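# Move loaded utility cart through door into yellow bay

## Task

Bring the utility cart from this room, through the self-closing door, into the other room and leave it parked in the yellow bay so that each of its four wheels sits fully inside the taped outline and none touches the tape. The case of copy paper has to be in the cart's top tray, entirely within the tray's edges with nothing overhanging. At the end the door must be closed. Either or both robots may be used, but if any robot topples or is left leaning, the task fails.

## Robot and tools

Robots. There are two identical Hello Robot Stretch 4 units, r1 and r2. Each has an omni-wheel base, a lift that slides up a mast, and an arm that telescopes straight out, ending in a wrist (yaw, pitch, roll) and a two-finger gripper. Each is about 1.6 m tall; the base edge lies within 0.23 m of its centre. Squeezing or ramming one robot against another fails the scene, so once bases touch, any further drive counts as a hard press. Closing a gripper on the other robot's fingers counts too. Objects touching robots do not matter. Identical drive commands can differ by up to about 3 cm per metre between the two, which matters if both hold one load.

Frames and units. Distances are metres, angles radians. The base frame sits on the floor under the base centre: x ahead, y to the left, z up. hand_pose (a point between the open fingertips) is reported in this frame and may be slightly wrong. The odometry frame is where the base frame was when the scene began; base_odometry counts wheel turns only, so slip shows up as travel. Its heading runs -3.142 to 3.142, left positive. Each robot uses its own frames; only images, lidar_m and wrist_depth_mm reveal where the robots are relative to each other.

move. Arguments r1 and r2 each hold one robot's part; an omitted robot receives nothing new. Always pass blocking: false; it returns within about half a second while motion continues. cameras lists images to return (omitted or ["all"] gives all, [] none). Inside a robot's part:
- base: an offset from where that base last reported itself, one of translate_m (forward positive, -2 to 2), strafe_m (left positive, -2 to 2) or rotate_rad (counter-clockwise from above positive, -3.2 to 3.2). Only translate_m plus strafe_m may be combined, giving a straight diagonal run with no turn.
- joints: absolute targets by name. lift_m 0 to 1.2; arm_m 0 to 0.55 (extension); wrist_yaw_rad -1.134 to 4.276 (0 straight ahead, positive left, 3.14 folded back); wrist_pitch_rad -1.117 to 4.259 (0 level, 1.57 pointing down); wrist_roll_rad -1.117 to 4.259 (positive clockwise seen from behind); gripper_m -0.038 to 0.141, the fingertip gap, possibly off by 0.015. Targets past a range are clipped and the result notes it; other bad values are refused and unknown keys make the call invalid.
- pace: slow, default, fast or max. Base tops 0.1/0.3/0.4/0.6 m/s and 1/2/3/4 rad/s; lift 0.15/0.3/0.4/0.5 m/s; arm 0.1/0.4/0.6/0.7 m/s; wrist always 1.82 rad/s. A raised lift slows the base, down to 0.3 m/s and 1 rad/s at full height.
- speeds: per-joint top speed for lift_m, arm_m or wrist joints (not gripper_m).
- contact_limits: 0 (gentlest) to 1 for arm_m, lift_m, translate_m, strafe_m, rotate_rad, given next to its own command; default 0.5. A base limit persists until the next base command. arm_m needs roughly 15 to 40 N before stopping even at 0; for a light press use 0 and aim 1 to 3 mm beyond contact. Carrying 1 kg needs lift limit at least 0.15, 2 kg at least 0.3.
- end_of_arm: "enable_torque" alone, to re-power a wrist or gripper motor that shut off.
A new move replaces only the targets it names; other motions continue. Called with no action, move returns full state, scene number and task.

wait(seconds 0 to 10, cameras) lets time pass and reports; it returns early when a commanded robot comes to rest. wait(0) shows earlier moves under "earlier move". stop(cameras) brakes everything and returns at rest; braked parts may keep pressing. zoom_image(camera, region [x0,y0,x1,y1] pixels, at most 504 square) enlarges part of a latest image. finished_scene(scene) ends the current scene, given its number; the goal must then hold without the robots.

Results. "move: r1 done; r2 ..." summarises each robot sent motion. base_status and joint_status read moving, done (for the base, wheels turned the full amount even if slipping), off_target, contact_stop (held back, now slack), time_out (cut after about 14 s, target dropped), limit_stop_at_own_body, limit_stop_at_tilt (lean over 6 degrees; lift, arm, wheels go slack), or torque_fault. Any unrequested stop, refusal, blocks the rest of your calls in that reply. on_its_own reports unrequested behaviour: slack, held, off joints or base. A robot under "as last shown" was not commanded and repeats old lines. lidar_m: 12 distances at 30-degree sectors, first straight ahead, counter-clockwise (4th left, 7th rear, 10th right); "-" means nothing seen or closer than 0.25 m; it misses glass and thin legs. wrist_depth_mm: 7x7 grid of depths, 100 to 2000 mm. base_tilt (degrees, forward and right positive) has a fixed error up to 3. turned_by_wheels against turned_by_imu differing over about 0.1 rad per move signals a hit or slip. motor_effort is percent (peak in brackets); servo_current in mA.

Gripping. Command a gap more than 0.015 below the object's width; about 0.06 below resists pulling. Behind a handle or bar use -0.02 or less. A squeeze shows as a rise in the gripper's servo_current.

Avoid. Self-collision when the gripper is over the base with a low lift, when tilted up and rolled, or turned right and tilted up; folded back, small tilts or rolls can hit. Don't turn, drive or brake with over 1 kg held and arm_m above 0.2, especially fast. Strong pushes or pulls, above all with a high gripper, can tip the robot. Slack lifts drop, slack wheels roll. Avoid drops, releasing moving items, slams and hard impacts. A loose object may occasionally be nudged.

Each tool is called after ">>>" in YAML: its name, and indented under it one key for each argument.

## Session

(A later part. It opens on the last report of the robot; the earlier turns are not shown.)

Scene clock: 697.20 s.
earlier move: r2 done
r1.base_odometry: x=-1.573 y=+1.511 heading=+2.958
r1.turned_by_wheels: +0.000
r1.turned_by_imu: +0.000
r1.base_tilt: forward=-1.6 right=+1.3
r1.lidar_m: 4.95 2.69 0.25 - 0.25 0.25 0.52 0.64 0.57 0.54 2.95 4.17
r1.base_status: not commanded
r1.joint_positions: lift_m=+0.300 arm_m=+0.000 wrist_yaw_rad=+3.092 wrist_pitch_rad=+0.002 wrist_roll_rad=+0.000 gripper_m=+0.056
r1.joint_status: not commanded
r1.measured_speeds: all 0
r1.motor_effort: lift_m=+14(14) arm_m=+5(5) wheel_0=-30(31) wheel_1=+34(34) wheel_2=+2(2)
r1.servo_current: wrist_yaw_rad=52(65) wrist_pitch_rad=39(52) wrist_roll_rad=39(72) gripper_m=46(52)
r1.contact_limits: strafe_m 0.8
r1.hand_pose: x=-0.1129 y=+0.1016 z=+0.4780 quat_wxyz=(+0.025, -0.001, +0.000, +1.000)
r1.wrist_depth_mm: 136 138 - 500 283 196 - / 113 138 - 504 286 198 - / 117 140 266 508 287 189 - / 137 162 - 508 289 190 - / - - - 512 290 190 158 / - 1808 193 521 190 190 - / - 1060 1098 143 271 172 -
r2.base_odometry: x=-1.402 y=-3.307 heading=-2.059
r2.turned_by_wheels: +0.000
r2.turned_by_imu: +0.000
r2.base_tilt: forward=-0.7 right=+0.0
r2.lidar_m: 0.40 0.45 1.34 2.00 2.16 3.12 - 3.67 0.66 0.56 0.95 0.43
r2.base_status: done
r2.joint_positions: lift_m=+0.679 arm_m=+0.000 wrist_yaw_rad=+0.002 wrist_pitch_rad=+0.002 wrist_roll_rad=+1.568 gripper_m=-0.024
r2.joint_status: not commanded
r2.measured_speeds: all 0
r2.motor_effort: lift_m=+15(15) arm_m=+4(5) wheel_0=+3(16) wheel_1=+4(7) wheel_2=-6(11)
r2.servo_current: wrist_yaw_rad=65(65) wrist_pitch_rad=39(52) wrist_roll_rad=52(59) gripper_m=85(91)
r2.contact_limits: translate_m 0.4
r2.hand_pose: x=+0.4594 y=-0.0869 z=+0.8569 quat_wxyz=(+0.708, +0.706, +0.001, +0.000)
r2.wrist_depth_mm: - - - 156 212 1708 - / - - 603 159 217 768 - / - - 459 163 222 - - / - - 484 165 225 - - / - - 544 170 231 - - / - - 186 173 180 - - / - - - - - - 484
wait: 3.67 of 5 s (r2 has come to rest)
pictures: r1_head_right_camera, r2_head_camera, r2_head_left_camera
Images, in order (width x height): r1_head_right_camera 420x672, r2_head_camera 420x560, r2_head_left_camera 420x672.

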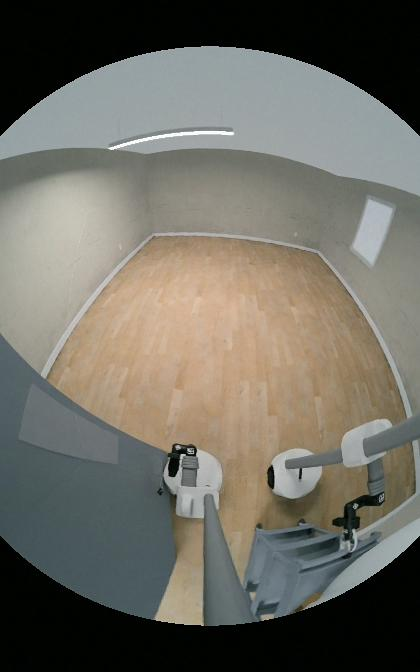

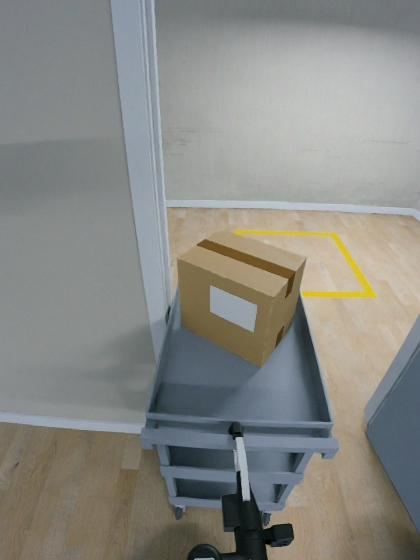

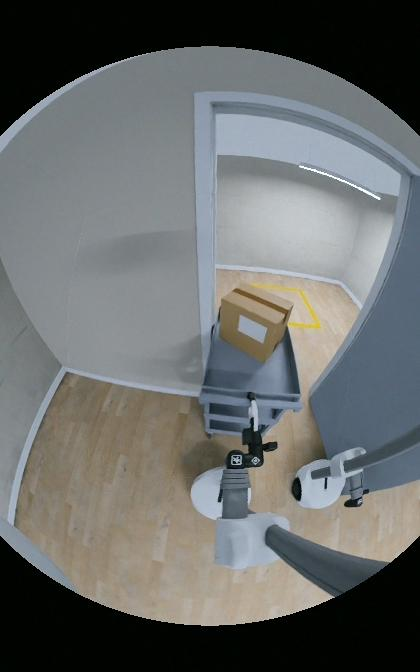

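>>> move:
  blocking: false
  r2: {"base":{"translate_m":0.3,"strafe_m":-0.09},"pace":"slow","contact_limits":{"translate_m":0.4}}
  cameras: []

>>> wait:
  seconds: 5
  cameras: ["r2_head_camera","r1_head_right_camera","r2_head_left_camera"]

Scene clock: 702.97 s.
move: r2 moving
r1: as last shown
r1.lidar_m: 4.94 2.67 0.25 - 0.25 0.25 0.54 0.62 0.61 0.54 2.94 4.15
r1.motor_effort: lift_m=+14(14) arm_m=+5(5) wheel_0=-30(31) wheel_1=+33(34) wheel_2=+2(2)
r1.servo_current: wrist_yaw_rad=46(59) wrist_pitch_rad=33(52) wrist_roll_rad=52(52) gripper_m=39(46)
r1.contact_limits: strafe_m 0.8
r1.wrist_depth_mm: 136 139 - 500 283 196 - / 113 139 - 500 285 198 - / 117 139 266 508 287 189 - / 137 163 - 517 290 189 - / - - - 517 289 190 158 / - 1756 194 521 190 190 - / - 1078 1118 143 271 172 -
r2.base_odometry: x=-1.411 y=-3.316 heading=-2.059
r2.turned_by_wheels: +0.000
r2.turned_by_imu: +0.001
r2.base_tilt: forward=-0.7 right=+0.0
r2.lidar_m: 0.40 0.43 1.29 2.00 2.15 3.09 - 3.66 0.62 0.56 0.98 0.43
r2.base_status: translate_m moving; strafe_m moving
r2.joint_positions: lift_m=+0.679 arm_m=+0.000 wrist_yaw_rad=+0.002 wrist_pitch_rad=+0.002 wrist_roll_rad=+1.568 gripper_m=-0.024
r2.joint_status: not commanded
r2.measured_speeds: translate_m=+0.049 strafe_m=-0.016 rotate_rad=-0.001 lift_m=+0.000 arm_m=+0.000 wrist_yaw_rad=+0.000 wrist_pitch_rad=+0.000 wrist_roll_rad=+0.000
r2.motor_effort: lift_m=+15(15) arm_m=+5(5) wheel_0=+8(10) wheel_1=+6(6) wheel_2=-11(12)
r2.servo_current: wrist_yaw_rad=52(52) wrist_pitch_rad=39(46) wrist_roll_rad=59(65) gripper_m=78(91)
r2.contact_limits: translate_m 0.4
r2.hand_pose: x=+0.4594 y=-0.0869 z=+0.8569 quat_wxyz=(+0.708, +0.706, +0.001, +0.000)
r2.wrist_depth_mm: - - - 158 213 1661 549 / - - 603 159 217 768 - / - - 459 163 222 - - / - - 480 166 226 - - / - - 549 170 230 - - / - - 186 173 179 - - / - - - - - - 484

Scene clock: 706.83 s.
earlier move: r2 done
r1.base_odometry: x=-1.573 y=+1.511 heading=+2.958
r1.turned_by_wheels: +0.000
r1.turned_by_imu: +0.000
r1.base_tilt: forward=-1.5 right=+1.3
r1.lidar_m: 4.95 2.65 0.25 - 0.25 0.26 0.54 0.77 0.54 0.58 2.96 4.16
r1.base_status: not commanded
r1.joint_positions: lift_m=+0.300 arm_m=+0.000 wrist_yaw_rad=+3.092 wrist_pitch_rad=+0.002 wrist_roll_rad=+0.000 gripper_m=+0.056
r1.joint_status: not commanded
r1.measured_speeds: all 0
r1.motor_effort: lift_m=+14(14) arm_m=+5(5) wheel_0=-31(31) wheel_1=+34(34) wheel_2=+2(3)
r1.servo_current: wrist_yaw_rad=46(65) wrist_pitch_rad=46(52) wrist_roll_rad=33(72) gripper_m=46(46)
r1.contact_limits: strafe_m 0.8
r1.hand_pose: x=-0.1129 y=+0.1016 z=+0.4780 quat_wxyz=(+0.025, -0.001, +0.000, +1.000)
r1.wrist_depth_mm: 136 138 - 496 285 196 - / 113 139 - 504 285 197 - / 117 139 266 512 287 189 - / 137 162 - 517 289 190 - / - - - 508 290 191 158 / - 1756 194 525 191 190 - / 891 1118 1118 143 271 172 -
r2.base_odometry: x=-1.622 y=-3.530 heading=-2.059
r2.turned_by_wheels: +0.000
r2.turned_by_imu: +0.000
r2.base_tilt: forward=-0.7 right=+0.1
r2.lidar_m: 0.39 0.42 0.86 2.08 2.23 3.21 - 3.57 0.55 0.59 0.82 0.44
r2.base_status: done
r2.joint_positions: lift_m=+0.679 arm_m=+0.000 wrist_yaw_rad=+0.002 wrist_pitch_rad=+0.002 wrist_roll_rad=+1.568 gripper_m=-0.024
r2.joint_status: not commanded
r2.measured_speeds: all 0
r2.motor_effort: lift_m=+15(15) arm_m=+5(5) wheel_0=+5(12) wheel_1=+5(7) wheel_2=-7(12)
r2.servo_current: wrist_yaw_rad=46(65) wrist_pitch_rad=46(46) wrist_roll_rad=39(65) gripper_m=78(91)
r2.contact_limits: translate_m 0.4
r2.hand_pose: x=+0.4594 y=-0.0869 z=+0.8569 quat_wxyz=(+0.708, +0.706, +0.001, +0.000)
r2.wrist_depth_mm: - - - 172 230 1756 1229 / - - - 172 231 1618 - / - - 539 173 231 820 - / - 488 466 173 233 831 - / - - 517 173 234 854 - / - - 187 174 179 - - / - - - - - 1708 -
wait: 3.87 of 5 s (r2 has come to rest)
pictures: r1_head_right_camera, r2_head_camera, r2_head_left_camera
Images, in order (width x height): r1_head_right_camera 420x672, r2_head_camera 420x560, r2_head_left_camera 420x672.

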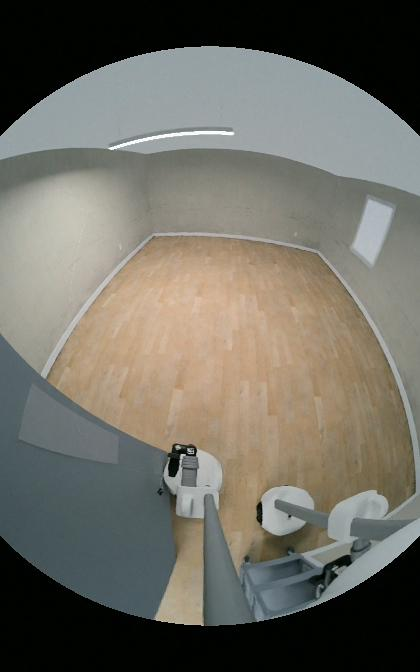

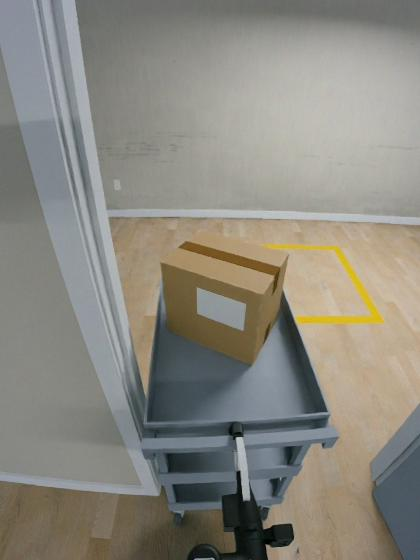

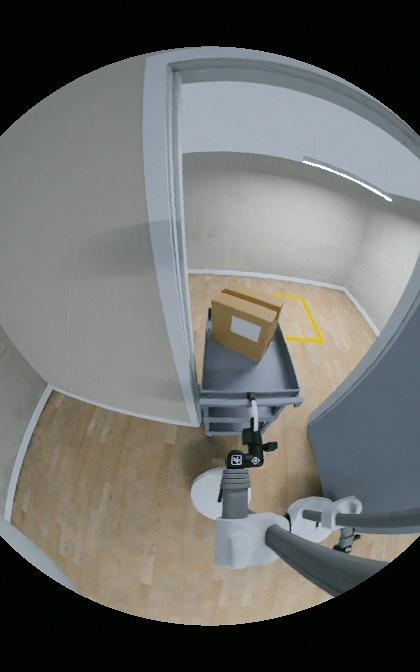

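>>> move:
  blocking: false
  r2: {"base":{"translate_m":0.3,"strafe_m":-0.05},"pace":"slow","contact_limits":{"translate_m":0.4}}
  cameras: []

>>> wait:
  seconds: 5
  cameras: ["r2_head_camera","r1_head_right_camera","r2_head_left_camera","r2_head_right_camera"]

Scene clock: 714.30 s.
move: r2 moving
r1: as last shown
r1.base_tilt: forward=-1.6 right=+1.3
r1.lidar_m: 4.94 2.68 0.25 - 0.25 0.25 0.55 0.77 0.53 0.60 2.94 4.15
r1.motor_effort: lift_m=+14(14) arm_m=+5(5) wheel_0=-31(31) wheel_1=+34(34) wheel_2=+2(2)
r1.servo_current: wrist_yaw_rad=65(65) wrist_pitch_rad=46(46) wrist_roll_rad=46(59) gripper_m=39(46)
r1.contact_limits: strafe_m 0.8
r1.wrist_depth_mm: 136 138 - 500 282 196 - / 113 139 - 504 285 197 - / 117 139 266 508 287 189 - / 137 162 - 512 289 190 - / 904 - - 512 287 190 158 / - 1618 195 521 191 189 - / - 1118 1118 143 268 172 -
r2.base_odometry: x=-1.630 y=-3.540 heading=-2.059
r2.turned_by_wheels: +0.000
r2.turned_by_imu: +0.000
r2.base_tilt: forward=-0.7 right=+0.1
r2.lidar_m: 0.39 0.42 0.86 2.09 2.25 3.18 - 3.58 0.54 0.61 0.85 0.42
r2.base_status: translate_m moving; strafe_m moving
r2.joint_positions: lift_m=+0.679 arm_m=+0.000 wrist_yaw_rad=+0.001 wrist_pitch_rad=+0.002 wrist_roll_rad=+1.568 gripper_m=-0.024
r2.joint_status: not commanded
r2.measured_speeds: translate_m=+0.050 strafe_m=-0.008 rotate_rad=+0.002 lift_m=+0.000 arm_m=+0.000 wrist_yaw_rad=-0.002 wrist_pitch_rad=+0.000 wrist_roll_rad=+0.000
r2.motor_effort: lift_m=+15(15) arm_m=+5(5) wheel_0=+7(10) wheel_1=+5(7) wheel_2=-13(13)
r2.servo_current: wrist_yaw_rad=46(59) wrist_pitch_rad=46(46) wrist_roll_rad=52(59) gripper_m=85(91)
r2.contact_limits: translate_m 0.4
r2.hand_pose: x=+0.4593 y=-0.0872 z=+0.8569 quat_wxyz=(+0.708, +0.706, +0.001, +0.000)
r2.wrist_depth_mm: - - - 173 233 1661 1229 / - - - 233 233 1576 - / - - 544 173 233 820 - / - - 469 173 233 831 - / - - 517 174 233 842 - / - - 187 172 179 - - / - - - - - 1756 -

Scene clock: 718.10 s.
earlier move: r2 done
r1.base_odometry: x=-1.573 y=+1.511 heading=+2.958
r1.turned_by_wheels: +0.000
r1.turned_by_imu: +0.000
r1.base_tilt: forward=-1.6 right=+1.3
r1.lidar_m: 4.94 2.65 0.25 - 0.25 0.25 0.53 0.66 0.68 2.77 2.95 4.19
r1.base_status: not commanded
r1.joint_positions: lift_m=+0.300 arm_m=+0.000 wrist_yaw_rad=+3.092 wrist_pitch_rad=+0.002 wrist_roll_rad=+0.000 gripper_m=+0.056
r1.joint_status: not commanded
r1.measured_speeds: all 0
r1.motor_effort: lift_m=+14(14) arm_m=+5(5) wheel_0=-31(32) wheel_1=+34(34) wheel_2=+2(3)
r1.servo_current: wrist_yaw_rad=59(78) wrist_pitch_rad=46(59) wrist_roll_rad=46(65) gripper_m=46(52)
r1.contact_limits: strafe_m 0.8
r1.hand_pose: x=-0.1129 y=+0.1016 z=+0.4780 quat_wxyz=(+0.025, -0.001, +0.000, +1.000)
r1.wrist_depth_mm: 136 138 - 500 283 196 - / 113 139 - 504 286 197 - / 117 139 267 508 287 189 - / 137 162 - 512 290 189 - / - - - 517 289 190 158 / 1430 1499 193 517 191 190 - / 1182 1098 1118 143 270 172 -
r2.base_odometry: x=-1.807 y=-3.771 heading=-2.059
r2.turned_by_wheels: +0.000
r2.turned_by_imu: +0.000
r2.base_tilt: forward=-0.7 right=+0.1
r2.lidar_m: 0.40 0.36 0.36 1.33 2.27 3.26 - 0.68 0.65 0.73 0.75 0.42
r2.base_status: done
r2.joint_positions: lift_m=+0.679 arm_m=+0.000 wrist_yaw_rad=-0.001 wrist_pitch_rad=+0.002 wrist_roll_rad=+1.568 gripper_m=-0.024
r2.joint_status: not commanded
r2.measured_speeds: all 0
r2.motor_effort: lift_m=+15(15) arm_m=+4(5) wheel_0=+3(10) wheel_1=+4(7) wheel_2=-6(14)
r2.servo_current: wrist_yaw_rad=39(59) wrist_pitch_rad=39(46) wrist_roll_rad=46(59) gripper_m=85(98)
r2.contact_limits: translate_m 0.4
r2.hand_pose: x=+0.4592 y=-0.0877 z=+0.8569 quat_wxyz=(+0.708, +0.706, +0.000, -0.001)
r2.wrist_depth_mm: - - - 179 240 1661 1229 / - - - 179 238 1708 - / - - 591 177 237 842 - / - - 477 176 236 842 - / - - 504 175 234 831 - / - - 187 174 179 - - / - - - - - 1708 -
wait: 3.80 of 5 s (r2 has come to rest)
pictures: r1_head_right_camera, r2_head_camera, r2_head_left_camera, r2_head_right_camera
Images, in order (width x height): r1_head_right_camera 420x672, r2_head_camera 420x560, r2_head_left_camera 420x672, r2_head_right_camera 420x672.

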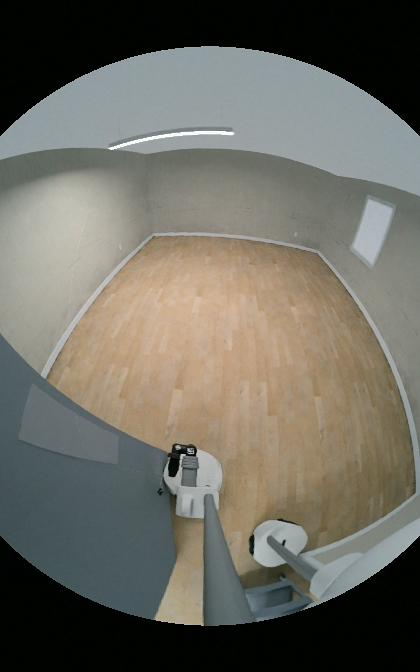

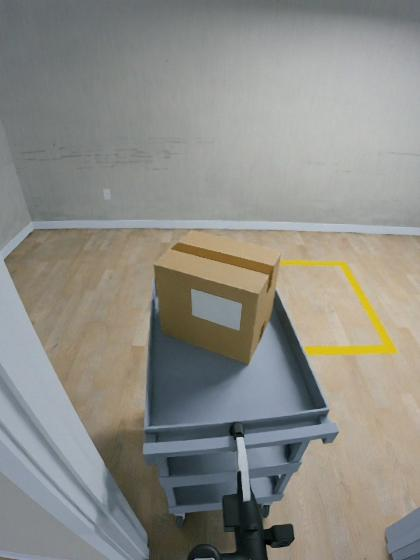

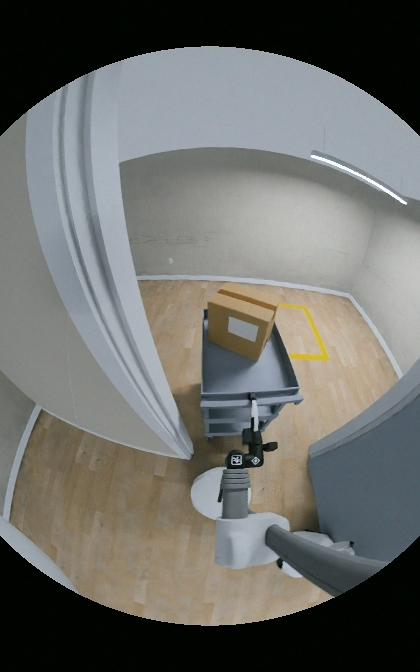

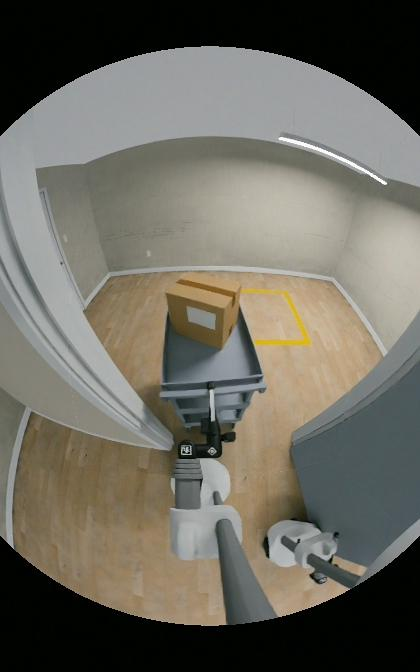

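>>> move:
  blocking: false
  r2: {"base":{"translate_m":0.4,"strafe_m":0.05},"pace":"slow","contact_limits":{"translate_m":0.4}}
  cameras: []

>>> wait:
  seconds: 6
  cameras: ["r2_head_camera","r2_head_left_camera","r2_head_right_camera"]

Scene clock: 744.77 s.
move: r2 moving
r1: as last shown
r1.lidar_m: 4.95 2.67 0.25 - 0.25 0.26 0.55 0.67 0.68 2.79 2.94 4.16
r1.motor_effort: lift_m=+14(14) arm_m=+5(5) wheel_0=-30(32) wheel_1=+34(34) wheel_2=+2(2)
r1.servo_current: wrist_yaw_rad=46(65) wrist_pitch_rad=39(52) wrist_roll_rad=33(59) gripper_m=39(46)
r1.contact_limits: strafe_m 0.8
r1.wrist_depth_mm: 136 138 - 500 283 196 - / 113 139 - 504 286 197 - / 117 139 266 508 287 189 - / 137 162 - 517 290 189 - / - - - 517 290 190 158 / 1430 1464 194 521 190 189 - / 1205 1118 1098 143 270 172 -
r2.base_odometry: x=-1.812 y=-3.783 heading=-2.059
r2.turned_by_wheels: +0.000
r2.turned_by_imu: +0.000
r2.base_tilt: forward=-0.7 right=+0.1
r2.lidar_m: 0.38 0.34 0.37 1.28 2.26 3.23 - 0.66 0.68 0.72 0.79 0.43
r2.base_status: translate_m moving; strafe_m moving
r2.joint_positions: lift_m=+0.679 arm_m=+0.000 wrist_yaw_rad=-0.001 wrist_pitch_rad=+0.002 wrist_roll_rad=+1.568 gripper_m=-0.024
r2.joint_status: not commanded
r2.measured_speeds: translate_m=+0.050 strafe_m=+0.006 rotate_rad=+0.002 lift_m=+0.000 arm_m=+0.000 wrist_yaw_rad=-0.007 wrist_pitch_rad=+0.000 wrist_roll_rad=+0.000
r2.motor_effort: lift_m=+15(15) arm_m=+4(5) wheel_0=+2(9) wheel_1=+7(7) wheel_2=-13(14)
r2.servo_current: wrist_yaw_rad=59(65) wrist_pitch_rad=39(46) wrist_roll_rad=46(59) gripper_m=85(91)
r2.contact_limits: translate_m 0.4
r2.hand_pose: x=+0.4591 y=-0.0878 z=+0.8569 quat_wxyz=(+0.708, +0.706, +0.000, -0.001)
r2.wrist_depth_mm: - - - 180 242 1661 1229 / - - - 179 240 1661 - / - - 597 178 237 842 - / - - 469 177 236 831 - / - - 504 175 235 809 - / - - 187 173 179 - - / - - 597 - - 1808 -

Scene clock: 747.80 s.
earlier move: r2 contact_stop
r1.base_odometry: x=-1.573 y=+1.511 heading=+2.958
r1.turned_by_wheels: +0.000
r1.turned_by_imu: +0.000
r1.base_tilt: forward=-1.6 right=+1.3
r1.lidar_m: 4.93 2.66 0.25 - 0.25 0.25 0.55 0.86 0.96 2.79 2.94 4.13
r1.base_status: not commanded
r1.joint_positions: lift_m=+0.300 arm_m=+0.000 wrist_yaw_rad=+3.092 wrist_pitch_rad=+0.002 wrist_roll_rad=+0.000 gripper_m=+0.056
r1.joint_status: not commanded
r1.measured_speeds: all 0
r1.motor_effort: lift_m=+14(14) arm_m=+5(5) wheel_0=-31(32) wheel_1=+34(34) wheel_2=+2(2)
r1.servo_current: wrist_yaw_rad=46(65) wrist_pitch_rad=39(52) wrist_roll_rad=59(65) gripper_m=46(52)
r1.contact_limits: strafe_m 0.8
r1.hand_pose: x=-0.1129 y=+0.1016 z=+0.4780 quat_wxyz=(+0.025, -0.001, +0.000, +1.000)
r1.wrist_depth_mm: 136 138 - 500 283 196 - / 113 139 - 504 287 196 - / 117 139 266 508 287 189 - / 137 162 - 517 289 190 - / - - - 517 289 190 158 / 1060 1618 194 517 191 190 - / 946 1118 1098 143 270 172 -
r2.base_odometry: x=-1.907 y=-4.008 heading=-2.046
r2.turned_by_wheels: +0.014
r2.turned_by_imu: +0.011
r2.base_tilt: forward=-0.7 right=+0.1
r2.lidar_m: 0.40 0.42 0.25 2.19 2.26 3.27 - 0.88 0.78 0.74 2.84 0.43
r2.base_status: translate_m contact_stop (by the wheels' count: +0.256 of +0.400); strafe_m contact_stop (by the wheels' count: +0.023 of +0.050)
r2.joint_positions: lift_m=+0.679 arm_m=+0.000 wrist_yaw_rad=-0.001 wrist_pitch_rad=+0.002 wrist_roll_rad=+1.568 gripper_m=-0.024
r2.joint_status: not commanded
r2.measured_speeds: all 0
r2.on_its_own: the wheels are slack since a contact_stop
r2.motor_effort: lift_m=+15(15) arm_m=-5(5) wheel_0=+1(9) wheel_1=+0(28) wheel_2=+0(21)
r2.servo_current: wrist_yaw_rad=59(65) wrist_pitch_rad=33(52) wrist_roll_rad=46(59) gripper_m=72(91)
r2.contact_limits: translate_m 0.4
r2.hand_pose: x=+0.4593 y=-0.0878 z=+0.8569 quat_wxyz=(+0.708, +0.706, +0.000, -0.001)
r2.wrist_depth_mm: - - - 166 224 1708 1160 / - - - 167 226 788 - / - - 496 169 228 - - / - - 469 170 230 - - / - - 530 172 232 - - / - - 187 174 180 - - / - - - - - 1756 508
wait: 3.03 of 6 s (r2 has come to rest)
Images, in order (width x height): r2_head_camera 420x560, r2_head_left_camera 420x672, r2_head_right_camera 420x672.

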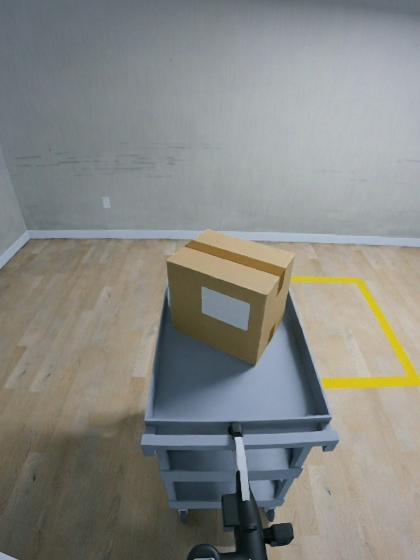

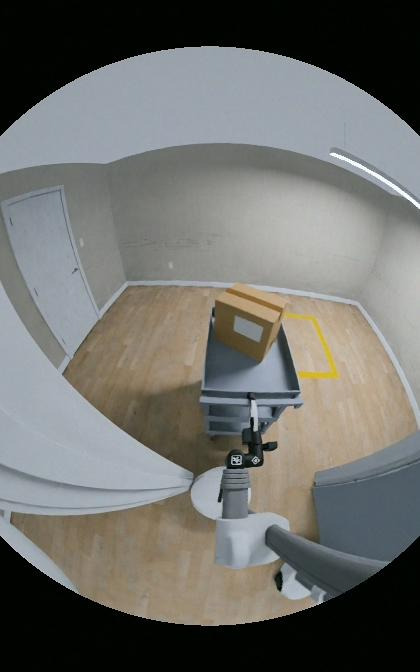

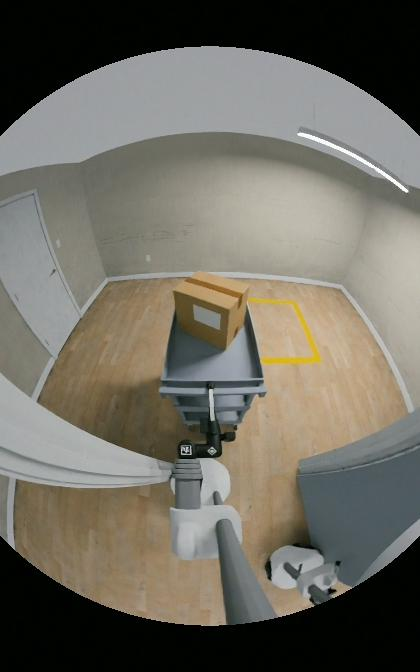

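>>> move:
  blocking: false
  r2: {"base":{"strafe_m":-0.05},"pace":"slow"}
  cameras: []

>>> wait:
  seconds: 3
  cameras: []

>>> move:
  blocking: false
  r2: {"base":{"translate_m":0.42},"pace":"slow","contact_limits":{"translate_m":0.5}}
  cameras: []

>>> wait:
  seconds: 6
  cameras: ["r2_head_camera","r2_head_left_camera","r2_head_right_camera"]

Scene clock: 754.40 s.
move: r2 moving
r1: as last shown
r1.lidar_m: 4.93 2.67 0.25 - 0.25 0.25 0.56 0.86 0.99 2.79 2.95 4.16
r1.motor_effort: lift_m=+14(14) arm_m=+5(5) wheel_0=-31(31) wheel_1=+34(34) wheel_2=+2(2)
r1.servo_current: wrist_yaw_rad=65(65) wrist_pitch_rad=46(52) wrist_roll_rad=46(52) gripper_m=46(52)
r1.contact_limits: strafe_m 0.8
r1.wrist_depth_mm: 136 138 - 496 283 196 - / 113 138 - 504 286 198 - / 117 140 266 508 287 189 - / 137 162 - 512 290 189 - / - - - 517 289 190 158 / 1042 1661 193 530 191 190 - / 917 1118 1118 143 271 172 -
r2.base_odometry: x=-1.919 y=-4.002 heading=-2.046
r2.turned_by_wheels: +0.000
r2.turned_by_imu: +0.001
r2.base_tilt: forward=-0.7 right=+0.1
r2.lidar_m: 0.40 0.41 0.25 0.25 2.22 3.23 - 0.87 0.78 0.73 2.83 0.42
r2.base_status: strafe_m moving
r2.joint_positions: lift_m=+0.679 arm_m=+0.000 wrist_yaw_rad=+0.003 wrist_pitch_rad=+0.002 wrist_roll_rad=+1.568 gripper_m=-0.024
r2.joint_status: not commanded
r2.measured_speeds: translate_m=+0.000 strafe_m=-0.055 rotate_rad=-0.001 lift_m=+0.000 arm_m=+0.000 wrist_yaw_rad=+0.011 wrist_pitch_rad=+0.000 wrist_roll_rad=+0.000
r2.motor_effort: lift_m=+15(15) arm_m=-5(5) wheel_0=+10(15) wheel_1=-7(9) wheel_2=+0(1)
r2.servo_current: wrist_yaw_rad=46(59) wrist_pitch_rad=39(46) wrist_roll_rad=46(59) gripper_m=85(85)
r2.hand_pose: x=+0.4596 y=-0.0866 z=+0.8569 quat_wxyz=(+0.708, +0.706, +0.002, +0.000)
r2.wrist_depth_mm: - - - 165 223 1661 1182 / - - - 167 225 798 - / - - 500 169 228 - - / - - 473 170 229 - - / - - 530 173 232 - - / - - 187 174 180 - - / - - - - - 1661 504

Scene clock: 755.50 s.
earlier move: r2 done
r1.base_odometry: x=-1.573 y=+1.511 heading=+2.958
r1.turned_by_wheels: +0.000
r1.turned_by_imu: +0.000
r1.base_tilt: forward=-1.6 right=+1.3
r1.lidar_m: 4.94 2.69 0.25 - 0.25 0.25 0.52 0.84 1.00 2.79 2.94 4.17
r1.base_status: not commanded
r1.joint_positions: lift_m=+0.300 arm_m=+0.000 wrist_yaw_rad=+3.092 wrist_pitch_rad=+0.002 wrist_roll_rad=+0.000 gripper_m=+0.056
r1.joint_status: not commanded
r1.measured_speeds: all 0
r1.motor_effort: lift_m=+14(14) arm_m=+5(5) wheel_0=-31(31) wheel_1=+33(34) wheel_2=+2(2)
r1.servo_current: wrist_yaw_rad=72(72) wrist_pitch_rad=39(52) wrist_roll_rad=46(59) gripper_m=46(52)
r1.contact_limits: strafe_m 0.8
r1.hand_pose: x=-0.1129 y=+0.1016 z=+0.4780 quat_wxyz=(+0.025, -0.001, +0.000, +1.000)
r1.wrist_depth_mm: 136 138 - 504 283 196 - / 113 139 - 504 286 198 - / 117 139 266 512 287 190 - / 137 162 - 517 287 190 - / - - - 517 289 190 158 / 960 1537 193 521 191 189 - / 866 1098 1118 143 270 172 -
r2.base_odometry: x=-1.951 y=-3.986 heading=-2.046
r2.turned_by_wheels: +0.000
r2.turned_by_imu: +0.000
r2.base_tilt: forward=-0.7 right=+0.1
r2.lidar_m: 0.38 0.43 0.25 0.25 2.29 3.31 - 0.84 0.74 0.70 2.80 0.43
r2.base_status: done
r2.joint_positions: lift_m=+0.679 arm_m=+0.000 wrist_yaw_rad=+0.003 wrist_pitch_rad=+0.002 wrist_roll_rad=+1.568 gripper_m=-0.024
r2.joint_status: not commanded
r2.measured_speeds: all 0
r2.motor_effort: lift_m=+15(15) arm_m=-5(5) wheel_0=+6(15) wheel_1=-4(9) wheel_2=+0(1)
r2.servo_current: wrist_yaw_rad=52(59) wrist_pitch_rad=46(46) wrist_roll_rad=46(59) gripper_m=85(85)
r2.hand_pose: x=+0.4596 y=-0.0866 z=+0.8569 quat_wxyz=(+0.708, +0.706, +0.002, +0.000)
r2.wrist_depth_mm: - - - 174 234 1708 1229 / - - - 174 234 1661 - / - - 554 174 234 809 - / - - 466 174 234 842 - / - - 512 174 233 831 - / - - 188 174 180 - - / - - - - - - -
wait: 1.10 of 3 s (r2 has come to rest)

Scene clock: 756.00 s.
move: r2 moving
r1: as last shown
r1.lidar_m: 4.94 2.66 0.25 - 0.25 0.26 0.56 0.87 1.03 2.77 2.93 4.17
r1.motor_effort: lift_m=+14(14) arm_m=+5(5) wheel_0=-31(31) wheel_1=+34(34) wheel_2=+2(2)
r1.servo_current: wrist_yaw_rad=52(72) wrist_pitch_rad=46(46) wrist_roll_rad=46(46) gripper_m=46(46)
r1.contact_limits: strafe_m 0.8
r1.wrist_depth_mm: 136 138 - 496 282 196 - / 113 139 - 504 287 198 - / 117 139 266 508 287 189 - / 137 161 - 517 289 190 - / 854 - - 517 289 190 158 / 960 1661 192 525 191 190 - / 878 1098 1098 143 271 172 -
r2.base_odometry: x=-1.956 y=-3.996 heading=-2.046
r2.turned_by_wheels: +0.000
r2.turned_by_imu: +0.000
r2.base_tilt: forward=-0.7 right=+0.0
r2.lidar_m: 0.39 0.42 0.25 0.25 2.28 3.29 - 0.86 0.75 0.71 2.82 0.45
r2.base_status: translate_m moving
r2.joint_positions: lift_m=+0.679 arm_m=+0.000 wrist_yaw_rad=+0.002 wrist_pitch_rad=+0.002 wrist_roll_rad=+1.568 gripper_m=-0.024
r2.joint_status: not commanded
r2.measured_speeds: translate_m=+0.048 strafe_m=+0.000 rotate_rad=-0.002 lift_m=+0.000 arm_m=+0.000 wrist_yaw_rad=-0.021 wrist_pitch_rad=+0.000 wrist_roll_rad=+0.000
r2.motor_effort: lift_m=+15(15) arm_m=-5(5) wheel_0=+9(9) wheel_1=+6(6) wheel_2=-13(13)
r2.servo_current: wrist_yaw_rad=52(59) wrist_pitch_rad=33(46) wrist_roll_rad=52(59) gripper_m=78(85)
r2.contact_limits: translate_m 0.5
r2.hand_pose: x=+0.4595 y=-0.0869 z=+0.8569 quat_wxyz=(+0.708, +0.706, +0.001, +0.000)
r2.wrist_depth_mm: - - - 178 238 1708 1229 / - - - 178 237 1708 - / - - 580 176 236 831 - / - - 473 176 235 831 - / - - 504 175 234 831 - / - - 186 174 180 - - / - - - - - 1756 -

Scene clock: 760.97 s.
earlier move: r2 done
r1.base_odometry: x=-1.573 y=+1.511 heading=+2.958
r1.turned_by_wheels: +0.000
r1.turned_by_imu: +0.000
r1.base_tilt: forward=-1.6 right=+1.3
r1.lidar_m: 4.94 2.68 0.25 - 0.25 0.25 0.55 1.19 1.26 2.79 2.96 4.17
r1.base_status: not commanded
r1.joint_positions: lift_m=+0.300 arm_m=+0.000 wrist_yaw_rad=+3.092 wrist_pitch_rad=+0.002 wrist_roll_rad=+0.000 gripper_m=+0.056
r1.joint_status: not commanded
r1.measured_speeds: all 0
r1.motor_effort: lift_m=+14(15) arm_m=+5(5) wheel_0=-31(31) wheel_1=+34(34) wheel_2=+2(3)
r1.servo_current: wrist_yaw_rad=52(72) wrist_pitch_rad=46(52) wrist_roll_rad=52(72) gripper_m=39(52)
r1.contact_limits: strafe_m 0.8
r1.hand_pose: x=-0.1129 y=+0.1016 z=+0.4780 quat_wxyz=(+0.025, -0.001, +0.000, +1.000)
r1.wrist_depth_mm: 136 138 - 500 285 196 - / 113 139 - 504 286 197 - / 117 140 265 508 287 189 - / 137 162 - 512 289 189 - / - - - 517 289 190 158 / 1160 1336 192 525 191 190 - / 1182 1138 1098 142 271 172 -
r2.base_odometry: x=-2.143 y=-4.359 heading=-2.046
r2.turned_by_wheels: +0.000
r2.turned_by_imu: +0.000
r2.base_tilt: forward=-0.7 right=+0.1
r2.lidar_m: 0.39 0.42 2.15 0.95 0.37 0.36 - 1.06 0.82 1.59 2.83 0.41
r2.base_status: done
r2.joint_positions: lift_m=+0.679 arm_m=+0.000 wrist_yaw_rad=-0.002 wrist_pitch_rad=+0.002 wrist_roll_rad=+1.568 gripper_m=-0.024
r2.joint_status: not commanded
r2.measured_speeds: all 0
r2.motor_effort: lift_m=+15(15) arm_m=-4(5) wheel_0=+2(9) wheel_1=+4(8) wheel_2=-6(14)
r2.servo_current: wrist_yaw_rad=52(59) wrist_pitch_rad=33(52) wrist_roll_rad=59(59) gripper_m=78(91)
r2.contact_limits: translate_m 0.5
r2.hand_pose: x=+0.4592 y=-0.0879 z=+0.8569 quat_wxyz=(+0.708, +0.706, +0.000, -0.001)
r2.wrist_depth_mm: - - - 172 233 1708 1182 / - - - 172 232 1576 - / - - 539 173 233 - - / - - 469 173 232 - - / - - 521 174 233 - - / - - 187 174 179 - - / - - - - - 1756 -
wait: 4.97 of 6 s (r2 has come to rest)
Images, in order (width x height): r2_head_camera 420x560, r2_head_left_camera 420x672, r2_head_right_camera 420x672.

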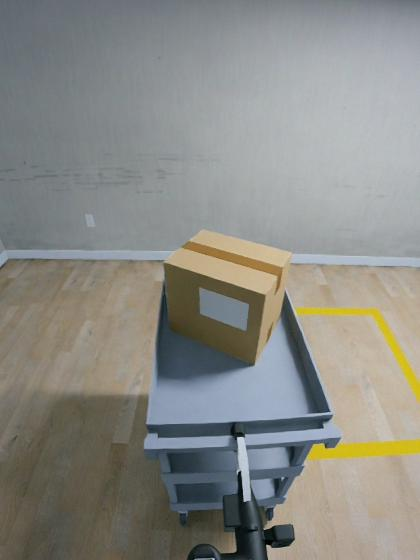

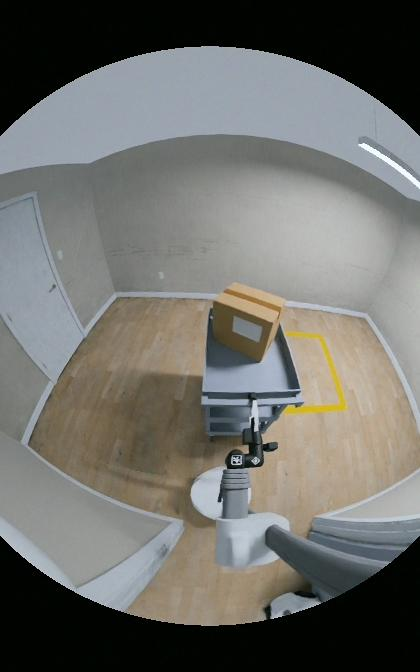

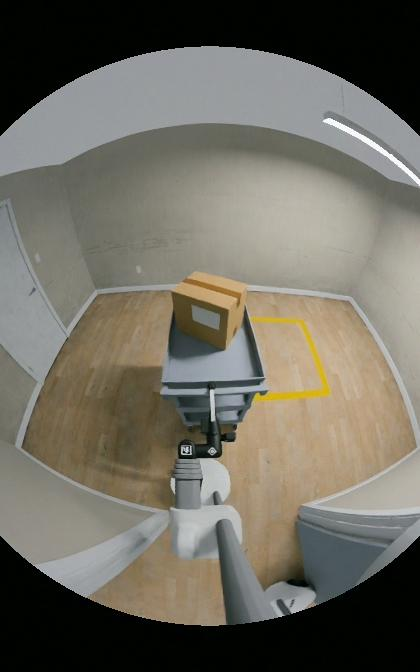

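>>> move:
  blocking: false
  r2: {"base":{"translate_m":0.12,"strafe_m":0.209},"pace":"slow"}
  cameras: []

>>> wait:
  seconds: 4
  cameras: []

>>> move:
  blocking: false
  r2: {"base":{"rotate_rad":-0.1745},"pace":"slow"}
  cameras: []

>>> wait:
  seconds: 2
  cameras: ["r2_head_camera"]

>>> move:
  blocking: false
  r2: {"base":{"translate_m":0.034,"strafe_m":0.209},"pace":"slow"}
  cameras: []

>>> wait:
  seconds: 4
  cameras: []

>>> move:
  blocking: false
  r2: {"base":{"rotate_rad":-0.1745},"pace":"slow"}
  cameras: []

>>> wait:
  seconds: 2
  cameras: ["r2_head_camera","r2_head_right_camera"]

Scene clock: 789.87 s.
move: r2 moving
r1: as last shown
r1.lidar_m: 4.96 2.65 0.25 - 0.25 0.25 0.53 1.21 1.26 2.78 2.91 4.18
r1.motor_effort: lift_m=+14(14) arm_m=+5(5) wheel_0=-31(31) wheel_1=+33(34) wheel_2=+2(2)
r1.servo_current: wrist_yaw_rad=52(65) wrist_pitch_rad=39(46) wrist_roll_rad=59(65) gripper_m=46(46)
r1.contact_limits: strafe_m 0.8
r1.wrist_depth_mm: 136 138 - 500 283 196 - / 113 139 - 504 287 197 - / 117 140 266 508 287 189 - / 137 161 - 517 290 189 - / - - - 521 289 190 158 / 1182 1366 191 521 191 190 - / 1138 1078 1138 143 271 172 -
r2.base_odometry: x=-2.136 y=-4.369 heading=-2.046
r2.turned_by_wheels: -0.001
r2.turned_by_imu: +0.000
r2.base_tilt: forward=-0.7 right=+0.1
r2.lidar_m: 0.37 0.42 2.14 0.93 0.36 0.36 - 1.07 0.83 1.61 2.83 0.43
r2.base_status: translate_m moving; strafe_m moving
r2.joint_positions: lift_m=+0.679 arm_m=+0.000 wrist_yaw_rad=-0.003 wrist_pitch_rad=+0.002 wrist_roll_rad=+1.568 gripper_m=-0.024
r2.joint_status: not commanded
r2.measured_speeds: translate_m=+0.024 strafe_m=+0.042 rotate_rad=+0.000 lift_m=+0.000 arm_m=+0.000 wrist_yaw_rad=+0.000 wrist_pitch_rad=+0.000 wrist_roll_rad=+0.000
r2.motor_effort: lift_m=+15(15) arm_m=-4(4) wheel_0=-11(11) wheel_1=+10(10) wheel_2=-10(11)
r2.servo_current: wrist_yaw_rad=46(59) wrist_pitch_rad=39(46) wrist_roll_rad=46(59) gripper_m=85(85)
r2.hand_pose: x=+0.4591 y=-0.0882 z=+0.8569 quat_wxyz=(+0.708, +0.706, +0.000, -0.002)
r2.wrist_depth_mm: - - - 171 229 1708 1160 / - - - 171 231 1464 - / - - 525 172 231 - - / - - 469 173 232 - - / - - 521 173 233 - - / - - 186 173 178 - - / - - - - - 1756 -

Scene clock: 793.07 s.
earlier move: r2 done
r1.base_odometry: x=-1.573 y=+1.511 heading=+2.958
r1.turned_by_wheels: +0.000
r1.turned_by_imu: +0.000
r1.base_tilt: forward=-1.6 right=+1.3
r1.lidar_m: 4.92 2.69 0.25 - 0.25 0.25 0.52 1.25 1.26 2.79 2.90 4.17
r1.base_status: not commanded
r1.joint_positions: lift_m=+0.300 arm_m=+0.000 wrist_yaw_rad=+3.092 wrist_pitch_rad=+0.002 wrist_roll_rad=+0.000 gripper_m=+0.056
r1.joint_status: not commanded
r1.measured_speeds: all 0
r1.motor_effort: lift_m=+14(14) arm_m=+5(5) wheel_0=-31(31) wheel_1=+33(34) wheel_2=+2(3)
r1.servo_current: wrist_yaw_rad=59(72) wrist_pitch_rad=39(52) wrist_roll_rad=52(65) gripper_m=39(46)
r1.contact_limits: strafe_m 0.8
r1.hand_pose: x=-0.1129 y=+0.1016 z=+0.4780 quat_wxyz=(+0.025, -0.001, +0.000, +1.000)
r1.wrist_depth_mm: 136 139 - 500 283 196 - / 113 139 - 508 286 197 - / 117 139 266 508 287 189 - / 137 162 - 512 287 190 - / 1397 - - 512 290 190 158 / 1308 1756 193 521 191 190 - / 1229 1118 1098 143 271 172 -
r2.base_odometry: x=-2.012 y=-4.561 heading=-2.046
r2.turned_by_wheels: +0.000
r2.turned_by_imu: +0.000
r2.base_tilt: forward=-0.6 right=+0.1
r2.lidar_m: 0.41 2.55 1.92 1.22 0.54 0.36 0.38 1.37 1.08 2.15 3.06 0.40
r2.base_status: done
r2.joint_positions: lift_m=+0.679 arm_m=+0.000 wrist_yaw_rad=-0.003 wrist_pitch_rad=+0.002 wrist_roll_rad=+1.568 gripper_m=-0.024
r2.joint_status: not commanded
r2.measured_speeds: all 0
r2.motor_effort: lift_m=+15(15) arm_m=-4(5) wheel_0=-6(13) wheel_1=+2(10) wheel_2=-6(12)
r2.servo_current: wrist_yaw_rad=46(65) wrist_pitch_rad=39(46) wrist_roll_rad=46(59) gripper_m=78(85)
r2.hand_pose: x=+0.4590 y=-0.0884 z=+0.8569 quat_wxyz=(+0.708, +0.706, -0.001, -0.002)
r2.wrist_depth_mm: - - 496 131 183 - - / - 436 418 137 192 - - / - 492 462 142 205 - - / - - 549 152 216 - - / - - - 162 228 1863 - / - - 189 170 170 1661 496 / - - - - - 1756 1205
wait: 3.20 of 4 s (r2 has come to rest)

Scene clock: 793.57 s.
move: r2 moving
r1: as last shown
r1.lidar_m: 4.93 2.65 0.25 - 0.25 0.25 0.53 1.24 1.25 2.78 2.93 4.15
r1.motor_effort: lift_m=+14(14) arm_m=+5(5) wheel_0=-30(31) wheel_1=+34(34) wheel_2=+2(2)
r1.servo_current: wrist_yaw_rad=52(59) wrist_pitch_rad=39(52) wrist_roll_rad=39(52) gripper_m=39(52)
r1.contact_limits: strafe_m 0.8
r1.wrist_depth_mm: 137 138 - 500 285 196 - / 113 139 - 500 286 198 - / 117 139 267 512 287 189 - / 137 162 - 517 290 190 - / 1499 - - 517 290 190 158 / 1281 1756 193 521 191 190 - / 1255 1118 1078 143 271 172 -
r2.base_odometry: x=-2.012 y=-4.561 heading=-2.163
r2.turned_by_wheels: -0.117
r2.turned_by_imu: -0.113
r2.base_tilt: forward=-0.7 right=+0.1
r2.lidar_m: 0.42 0.46 1.96 1.87 0.60 0.42 0.38 1.42 1.07 1.33 2.96 0.40
r2.base_status: rotate_rad moving
r2.joint_positions: lift_m=+0.679 arm_m=+0.000 wrist_yaw_rad=+0.006 wrist_pitch_rad=+0.002 wrist_roll_rad=+1.568 gripper_m=-0.024
r2.joint_status: not commanded
r2.measured_speeds: translate_m=+0.000 strafe_m=-0.001 rotate_rad=-0.361 lift_m=+0.000 arm_m=+0.000 wrist_yaw_rad=+0.000 wrist_pitch_rad=+0.000 wrist_roll_rad=+0.000
r2.motor_effort: lift_m=+15(15) arm_m=-5(5) wheel_0=+10(14) wheel_1=+8(8) wheel_2=+8(11)
r2.servo_current: wrist_yaw_rad=46(59) wrist_pitch_rad=39(52) wrist_roll_rad=59(65) gripper_m=85(91)
r2.hand_pose: x=+0.4598 y=-0.0858 z=+0.8569 quat_wxyz=(+0.708, +0.706, +0.003, +0.001)
r2.wrist_depth_mm: - - - 143 198 707 - / - - 492 149 205 768 - / - 462 442 153 212 768 - / - - 504 158 220 - - / - - 591 166 228 - - / - - 189 171 179 1708 530 / - - - - - 1661 477

Scene clock: 794.20 s.
earlier move: r2 done
r1.base_odometry: x=-1.573 y=+1.511 heading=+2.958
r1.turned_by_wheels: +0.000
r1.turned_by_imu: +0.000
r1.base_tilt: forward=-1.6 right=+1.3
r1.lidar_m: 4.95 2.68 0.25 - 0.25 0.25 0.54 1.25 1.26 2.79 2.94 4.15
r1.base_status: not commanded
r1.joint_positions: lift_m=+0.300 arm_m=+0.000 wrist_yaw_rad=+3.092 wrist_pitch_rad=+0.002 wrist_roll_rad=+0.000 gripper_m=+0.056
r1.joint_status: not commanded
r1.measured_speeds: all 0
r1.motor_effort: lift_m=+14(14) arm_m=+5(5) wheel_0=-31(31) wheel_1=+33(34) wheel_2=+2(2)
r1.servo_current: wrist_yaw_rad=59(72) wrist_pitch_rad=39(52) wrist_roll_rad=46(59) gripper_m=46(52)
r1.contact_limits: strafe_m 0.8
r1.hand_pose: x=-0.1129 y=+0.1016 z=+0.4780 quat_wxyz=(+0.025, -0.001, +0.000, +1.000)
r1.wrist_depth_mm: 136 138 - 496 283 196 - / 113 139 - 508 285 197 - / 117 140 266 508 287 189 - / 137 162 - 512 289 190 - / 1499 - - 517 289 190 158 / 1308 1756 193 521 191 189 - / 1229 1118 1098 143 270 172 -
r2.base_odometry: x=-2.012 y=-4.561 heading=-2.219
r2.turned_by_wheels: -0.056
r2.turned_by_imu: -0.054
r2.base_tilt: forward=-0.7 right=+0.1
r2.lidar_m: 0.41 0.43 2.02 1.87 0.65 0.44 0.37 1.43 1.08 1.08 2.90 0.42
r2.base_status: done
r2.joint_positions: lift_m=+0.679 arm_m=+0.000 wrist_yaw_rad=+0.003 wrist_pitch_rad=+0.002 wrist_roll_rad=+1.568 gripper_m=-0.024
r2.joint_status: not commanded
r2.measured_speeds: all 0
r2.motor_effort: lift_m=+15(15) arm_m=-4(5) wheel_0=+7(14) wheel_1=+6(8) wheel_2=+6(11)
r2.servo_current: wrist_yaw_rad=52(59) wrist_pitch_rad=39(52) wrist_roll_rad=46(65) gripper_m=78(91)
r2.hand_pose: x=+0.4596 y=-0.0866 z=+0.8569 quat_wxyz=(+0.708, +0.706, +0.002, +0.000)
r2.wrist_depth_mm: - - - 160 216 1661 - / - - 615 162 220 759 - / - - 462 165 223 - - / - - 484 167 228 - - / - - 544 171 230 - - / - - 187 174 179 - - / - - - - - 1661 484
wait: 0.63 of 2 s (r2 has come to rest)
Images, in order (width x height): r2_head_camera 420x560.

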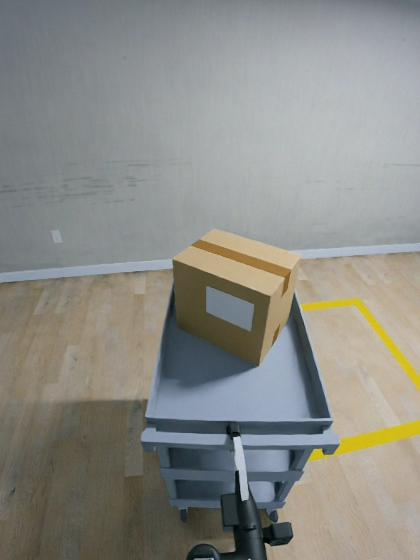

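Scene clock: 794.70 s.
move: r2 moving
r1: as last shown
r1.lidar_m: 4.96 2.69 0.25 - 0.25 0.25 0.56 1.25 1.25 2.79 2.91 4.18
r1.servo_current: wrist_yaw_rad=52(59) wrist_pitch_rad=46(46) wrist_roll_rad=33(52) gripper_m=39(46)
r1.contact_limits: strafe_m 0.8
r1.wrist_depth_mm: 136 138 - 496 283 196 - / 113 139 - 504 286 197 - / 116 139 266 504 287 189 - / 136 161 - 512 291 189 - / 1464 - - 517 290 190 158 / 1336 1756 193 521 191 190 - / 1281 1098 1118 143 270 172 -
r2.base_odometry: x=-2.003 y=-4.571 heading=-2.220
r2.turned_by_wheels: -0.001
r2.turned_by_imu: -0.001
r2.base_tilt: forward=-0.6 right=+0.1
r2.lidar_m: 0.38 0.42 1.99 1.85 0.65 0.43 0.37 1.43 1.09 1.10 2.91 0.44
r2.base_status: translate_m moving; strafe_m moving
r2.joint_positions: lift_m=+0.679 arm_m=+0.000 wrist_yaw_rad=+0.001 wrist_pitch_rad=+0.002 wrist_roll_rad=+1.568 gripper_m=-0.024
r2.joint_status: not commanded
r2.measured_speeds: translate_m=+0.008 strafe_m=+0.049 rotate_rad=-0.002 lift_m=+0.000 arm_m=+0.000 wrist_yaw_rad=-0.026 wrist_pitch_rad=+0.000 wrist_roll_rad=+0.000
r2.motor_effort: lift_m=+15(15) arm_m=-5(5) wheel_0=-12(12) wheel_1=+8(9) wheel_2=-7(7)
r2.servo_current: wrist_yaw_rad=46(52) wrist_pitch_rad=39(46) wrist_roll_rad=39(52) gripper_m=91(91)
r2.hand_pose: x=+0.4594 y=-0.0872 z=+0.8569 quat_wxyz=(+0.708, +0.706, +0.001, +0.000)
r2.wrist_depth_mm: - - - 163 220 1708 - / - - - 164 223 768 - / - - 469 167 226 - - / - - 480 168 229 - - / - - 539 171 232 - - / - - 187 174 179 - - / - - - - - 1576 484

Scene clock: 797.53 s.
earlier move: r2 done
r1.base_odometry: x=-1.573 y=+1.511 heading=+2.958
r1.turned_by_wheels: +0.000
r1.turned_by_imu: +0.000
r1.base_tilt: forward=-1.6 right=+1.3
r1.lidar_m: 4.95 2.68 0.25 - 0.25 0.26 0.53 1.23 1.24 2.78 2.95 4.14
r1.base_status: not commanded
r1.joint_positions: lift_m=+0.300 arm_m=+0.000 wrist_yaw_rad=+3.092 wrist_pitch_rad=+0.002 wrist_roll_rad=+0.000 gripper_m=+0.056
r1.joint_status: not commanded
r1.measured_speeds: all 0
r1.motor_effort: lift_m=+14(14) arm_m=+5(5) wheel_0=-31(31) wheel_1=+33(34) wheel_2=+2(2)
r1.servo_current: wrist_yaw_rad=46(65) wrist_pitch_rad=33(46) wrist_roll_rad=52(72) gripper_m=46(52)
r1.contact_limits: strafe_m 0.8
r1.hand_pose: x=-0.1129 y=+0.1016 z=+0.4780 quat_wxyz=(+0.025, -0.001, +0.000, +1.000)
r1.wrist_depth_mm: 136 138 - 504 283 196 - / 113 139 - 508 286 198 - / 117 139 266 508 289 189 - / 137 162 - 517 287 190 - / - - - 521 289 190 158 / 1499 1808 194 521 191 190 - / 1255 1098 1118 143 270 172 -
r2.base_odometry: x=-1.866 y=-4.714 heading=-2.220
r2.turned_by_wheels: +0.000
r2.turned_by_imu: +0.000
r2.base_tilt: forward=-0.7 right=+0.1
r2.lidar_m: 0.44 2.43 1.81 1.69 0.72 0.46 0.41 0.45 1.26 1.29 3.12 0.38
r2.base_status: done
r2.joint_positions: lift_m=+0.679 arm_m=+0.000 wrist_yaw_rad=-0.004 wrist_pitch_rad=+0.002 wrist_roll_rad=+1.568 gripper_m=-0.024
r2.joint_status: not commanded
r2.measured_speeds: all 0
r2.motor_effort: lift_m=+15(15) arm_m=-5(5) wheel_0=-7(15) wheel_1=+4(9) wheel_2=-5(9)
r2.servo_current: wrist_yaw_rad=52(59) wrist_pitch_rad=39(46) wrist_roll_rad=46(59) gripper_m=78(91)
r2.hand_pose: x=+0.4590 y=-0.0885 z=+0.8569 quat_wxyz=(+0.708, +0.706, -0.001, -0.002)
r2.wrist_depth_mm: - - 469 127 179 - - / - 421 413 132 189 - - / - 500 469 141 203 - - / - - 569 150 213 - - / - - - 158 228 1921 - / - - 188 170 177 1618 488 / - - - - - 1708 1182
wait: 2.83 of 4 s (r2 has come to rest)

Scene clock: 798.03 s.
move: r2 moving
r1: as last shown
r1.lidar_m: 4.94 2.66 0.25 - 0.25 0.25 0.55 1.26 1.28 2.79 2.95 4.17
r1.servo_current: wrist_yaw_rad=46(65) wrist_pitch_rad=39(46) wrist_roll_rad=39(65) gripper_m=39(46)
r1.contact_limits: strafe_m 0.8
r1.wrist_depth_mm: 136 138 - 496 282 196 - / 113 139 - 504 286 197 - / 117 139 267 508 287 189 - / 137 162 - 508 290 190 - / - - - 517 290 190 158 / 1499 1756 194 517 191 190 - / 1255 1098 1098 143 271 172 -
r2.base_odometry: x=-1.866 y=-4.714 heading=-2.337
r2.turned_by_wheels: -0.117
r2.turned_by_imu: -0.114
r2.base_tilt: forward=-0.7 right=+0.0
r2.lidar_m: 0.41 0.48 1.91 1.69 0.84 0.49 0.43 0.44 1.29 1.28 3.07 0.41
r2.base_status: rotate_rad moving
r2.joint_positions: lift_m=+0.679 arm_m=+0.000 wrist_yaw_rad=+0.007 wrist_pitch_rad=+0.002 wrist_roll_rad=+1.568 gripper_m=-0.024
r2.joint_status: not commanded
r2.measured_speeds: translate_m=+0.000 strafe_m=+0.000 rotate_rad=-0.365 lift_m=+0.000 arm_m=+0.000 wrist_yaw_rad=+0.000 wrist_pitch_rad=+0.000 wrist_roll_rad=+0.000
r2.motor_effort: lift_m=+15(15) arm_m=-5(5) wheel_0=+10(13) wheel_1=+8(10) wheel_2=+11(12)
r2.servo_current: wrist_yaw_rad=59(59) wrist_pitch_rad=46(52) wrist_roll_rad=46(52) gripper_m=78(85)
r2.hand_pose: x=+0.4600 y=-0.0854 z=+0.8569 quat_wxyz=(+0.708, +0.706, +0.003, +0.002)
r2.wrist_depth_mm: - - 559 138 191 - - / - 496 455 143 199 768 - / - 459 445 150 208 - - / - - 521 156 218 - - / - - 621 164 228 - - / - - 189 170 178 1576 504 / - - - - - 1618 1182

Scene clock: 798.67 s.
earlier move: r2 done
r1.base_odometry: x=-1.573 y=+1.511 heading=+2.958
r1.turned_by_wheels: +0.000
r1.turned_by_imu: +0.000
r1.base_tilt: forward=-1.6 right=+1.3
r1.lidar_m: 4.93 2.64 0.25 - 0.25 0.25 0.57 1.26 1.26 2.79 2.92 4.17
r1.base_status: not commanded
r1.joint_positions: lift_m=+0.300 arm_m=+0.000 wrist_yaw_rad=+3.092 wrist_pitch_rad=+0.002 wrist_roll_rad=+0.000 gripper_m=+0.056
r1.joint_status: not commanded
r1.measured_speeds: all 0
r1.motor_effort: lift_m=+14(14) arm_m=+4(5) wheel_0=-31(31) wheel_1=+33(34) wheel_2=+2(2)
r1.servo_current: wrist_yaw_rad=46(72) wrist_pitch_rad=39(46) wrist_roll_rad=39(65) gripper_m=39(46)
r1.contact_limits: strafe_m 0.8
r1.hand_pose: x=-0.1129 y=+0.1016 z=+0.4780 quat_wxyz=(+0.025, -0.001, +0.000, +1.000)
r1.wrist_depth_mm: 136 138 - 496 283 196 - / 113 139 - 504 285 196 - / 117 139 267 508 287 189 - / 137 162 - 517 289 189 - / - - - 512 290 189 158 / 1464 1756 194 521 191 190 - / 1281 1118 1098 143 270 172 -
r2.base_odometry: x=-1.866 y=-4.714 heading=-2.393
r2.turned_by_wheels: -0.056
r2.turned_by_imu: -0.055
r2.base_tilt: forward=-0.7 right=+0.0
r2.lidar_m: 0.40 0.45 1.96 1.66 0.90 0.54 0.42 0.43 1.37 1.29 3.07 0.43
r2.base_status: done
r2.joint_positions: lift_m=+0.679 arm_m=+0.000 wrist_yaw_rad=+0.001 wrist_pitch_rad=+0.002 wrist_roll_rad=+1.568 gripper_m=-0.024
r2.joint_status: not commanded
r2.measured_speeds: all 0
r2.motor_effort: lift_m=+15(15) arm_m=-5(5) wheel_0=+6(13) wheel_1=+4(10) wheel_2=+6(12)
r2.servo_current: wrist_yaw_rad=39(65) wrist_pitch_rad=33(52) wrist_roll_rad=39(52) gripper_m=78(85)
r2.hand_pose: x=+0.4595 y=-0.0871 z=+0.8569 quat_wxyz=(+0.708, +0.706, +0.001, +0.000)
r2.wrist_depth_mm: - - - 156 213 1661 - / - - 569 159 216 759 - / - 492 459 163 221 - - / - - 492 166 225 - - / - - 559 170 231 - - / - - 187 174 177 - - / - - - - - 1661 492
wait: 0.63 of 2 s (r2 has come to rest)
Images, in order (width x height): r2_head_camera 420x560, r2_head_right_camera 420x672.

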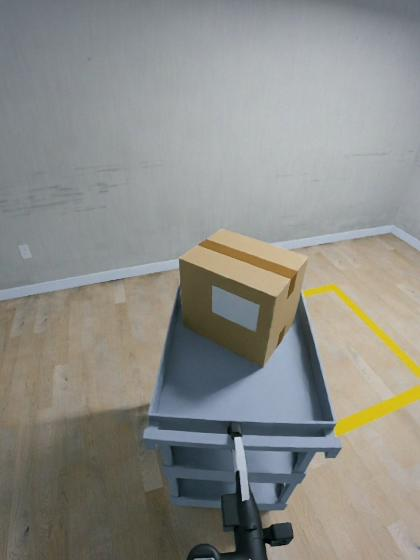

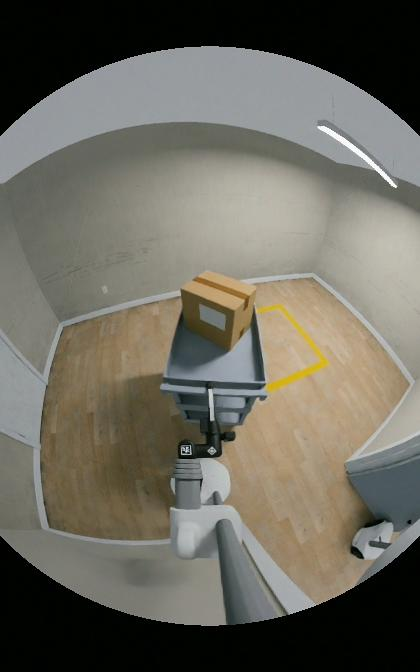

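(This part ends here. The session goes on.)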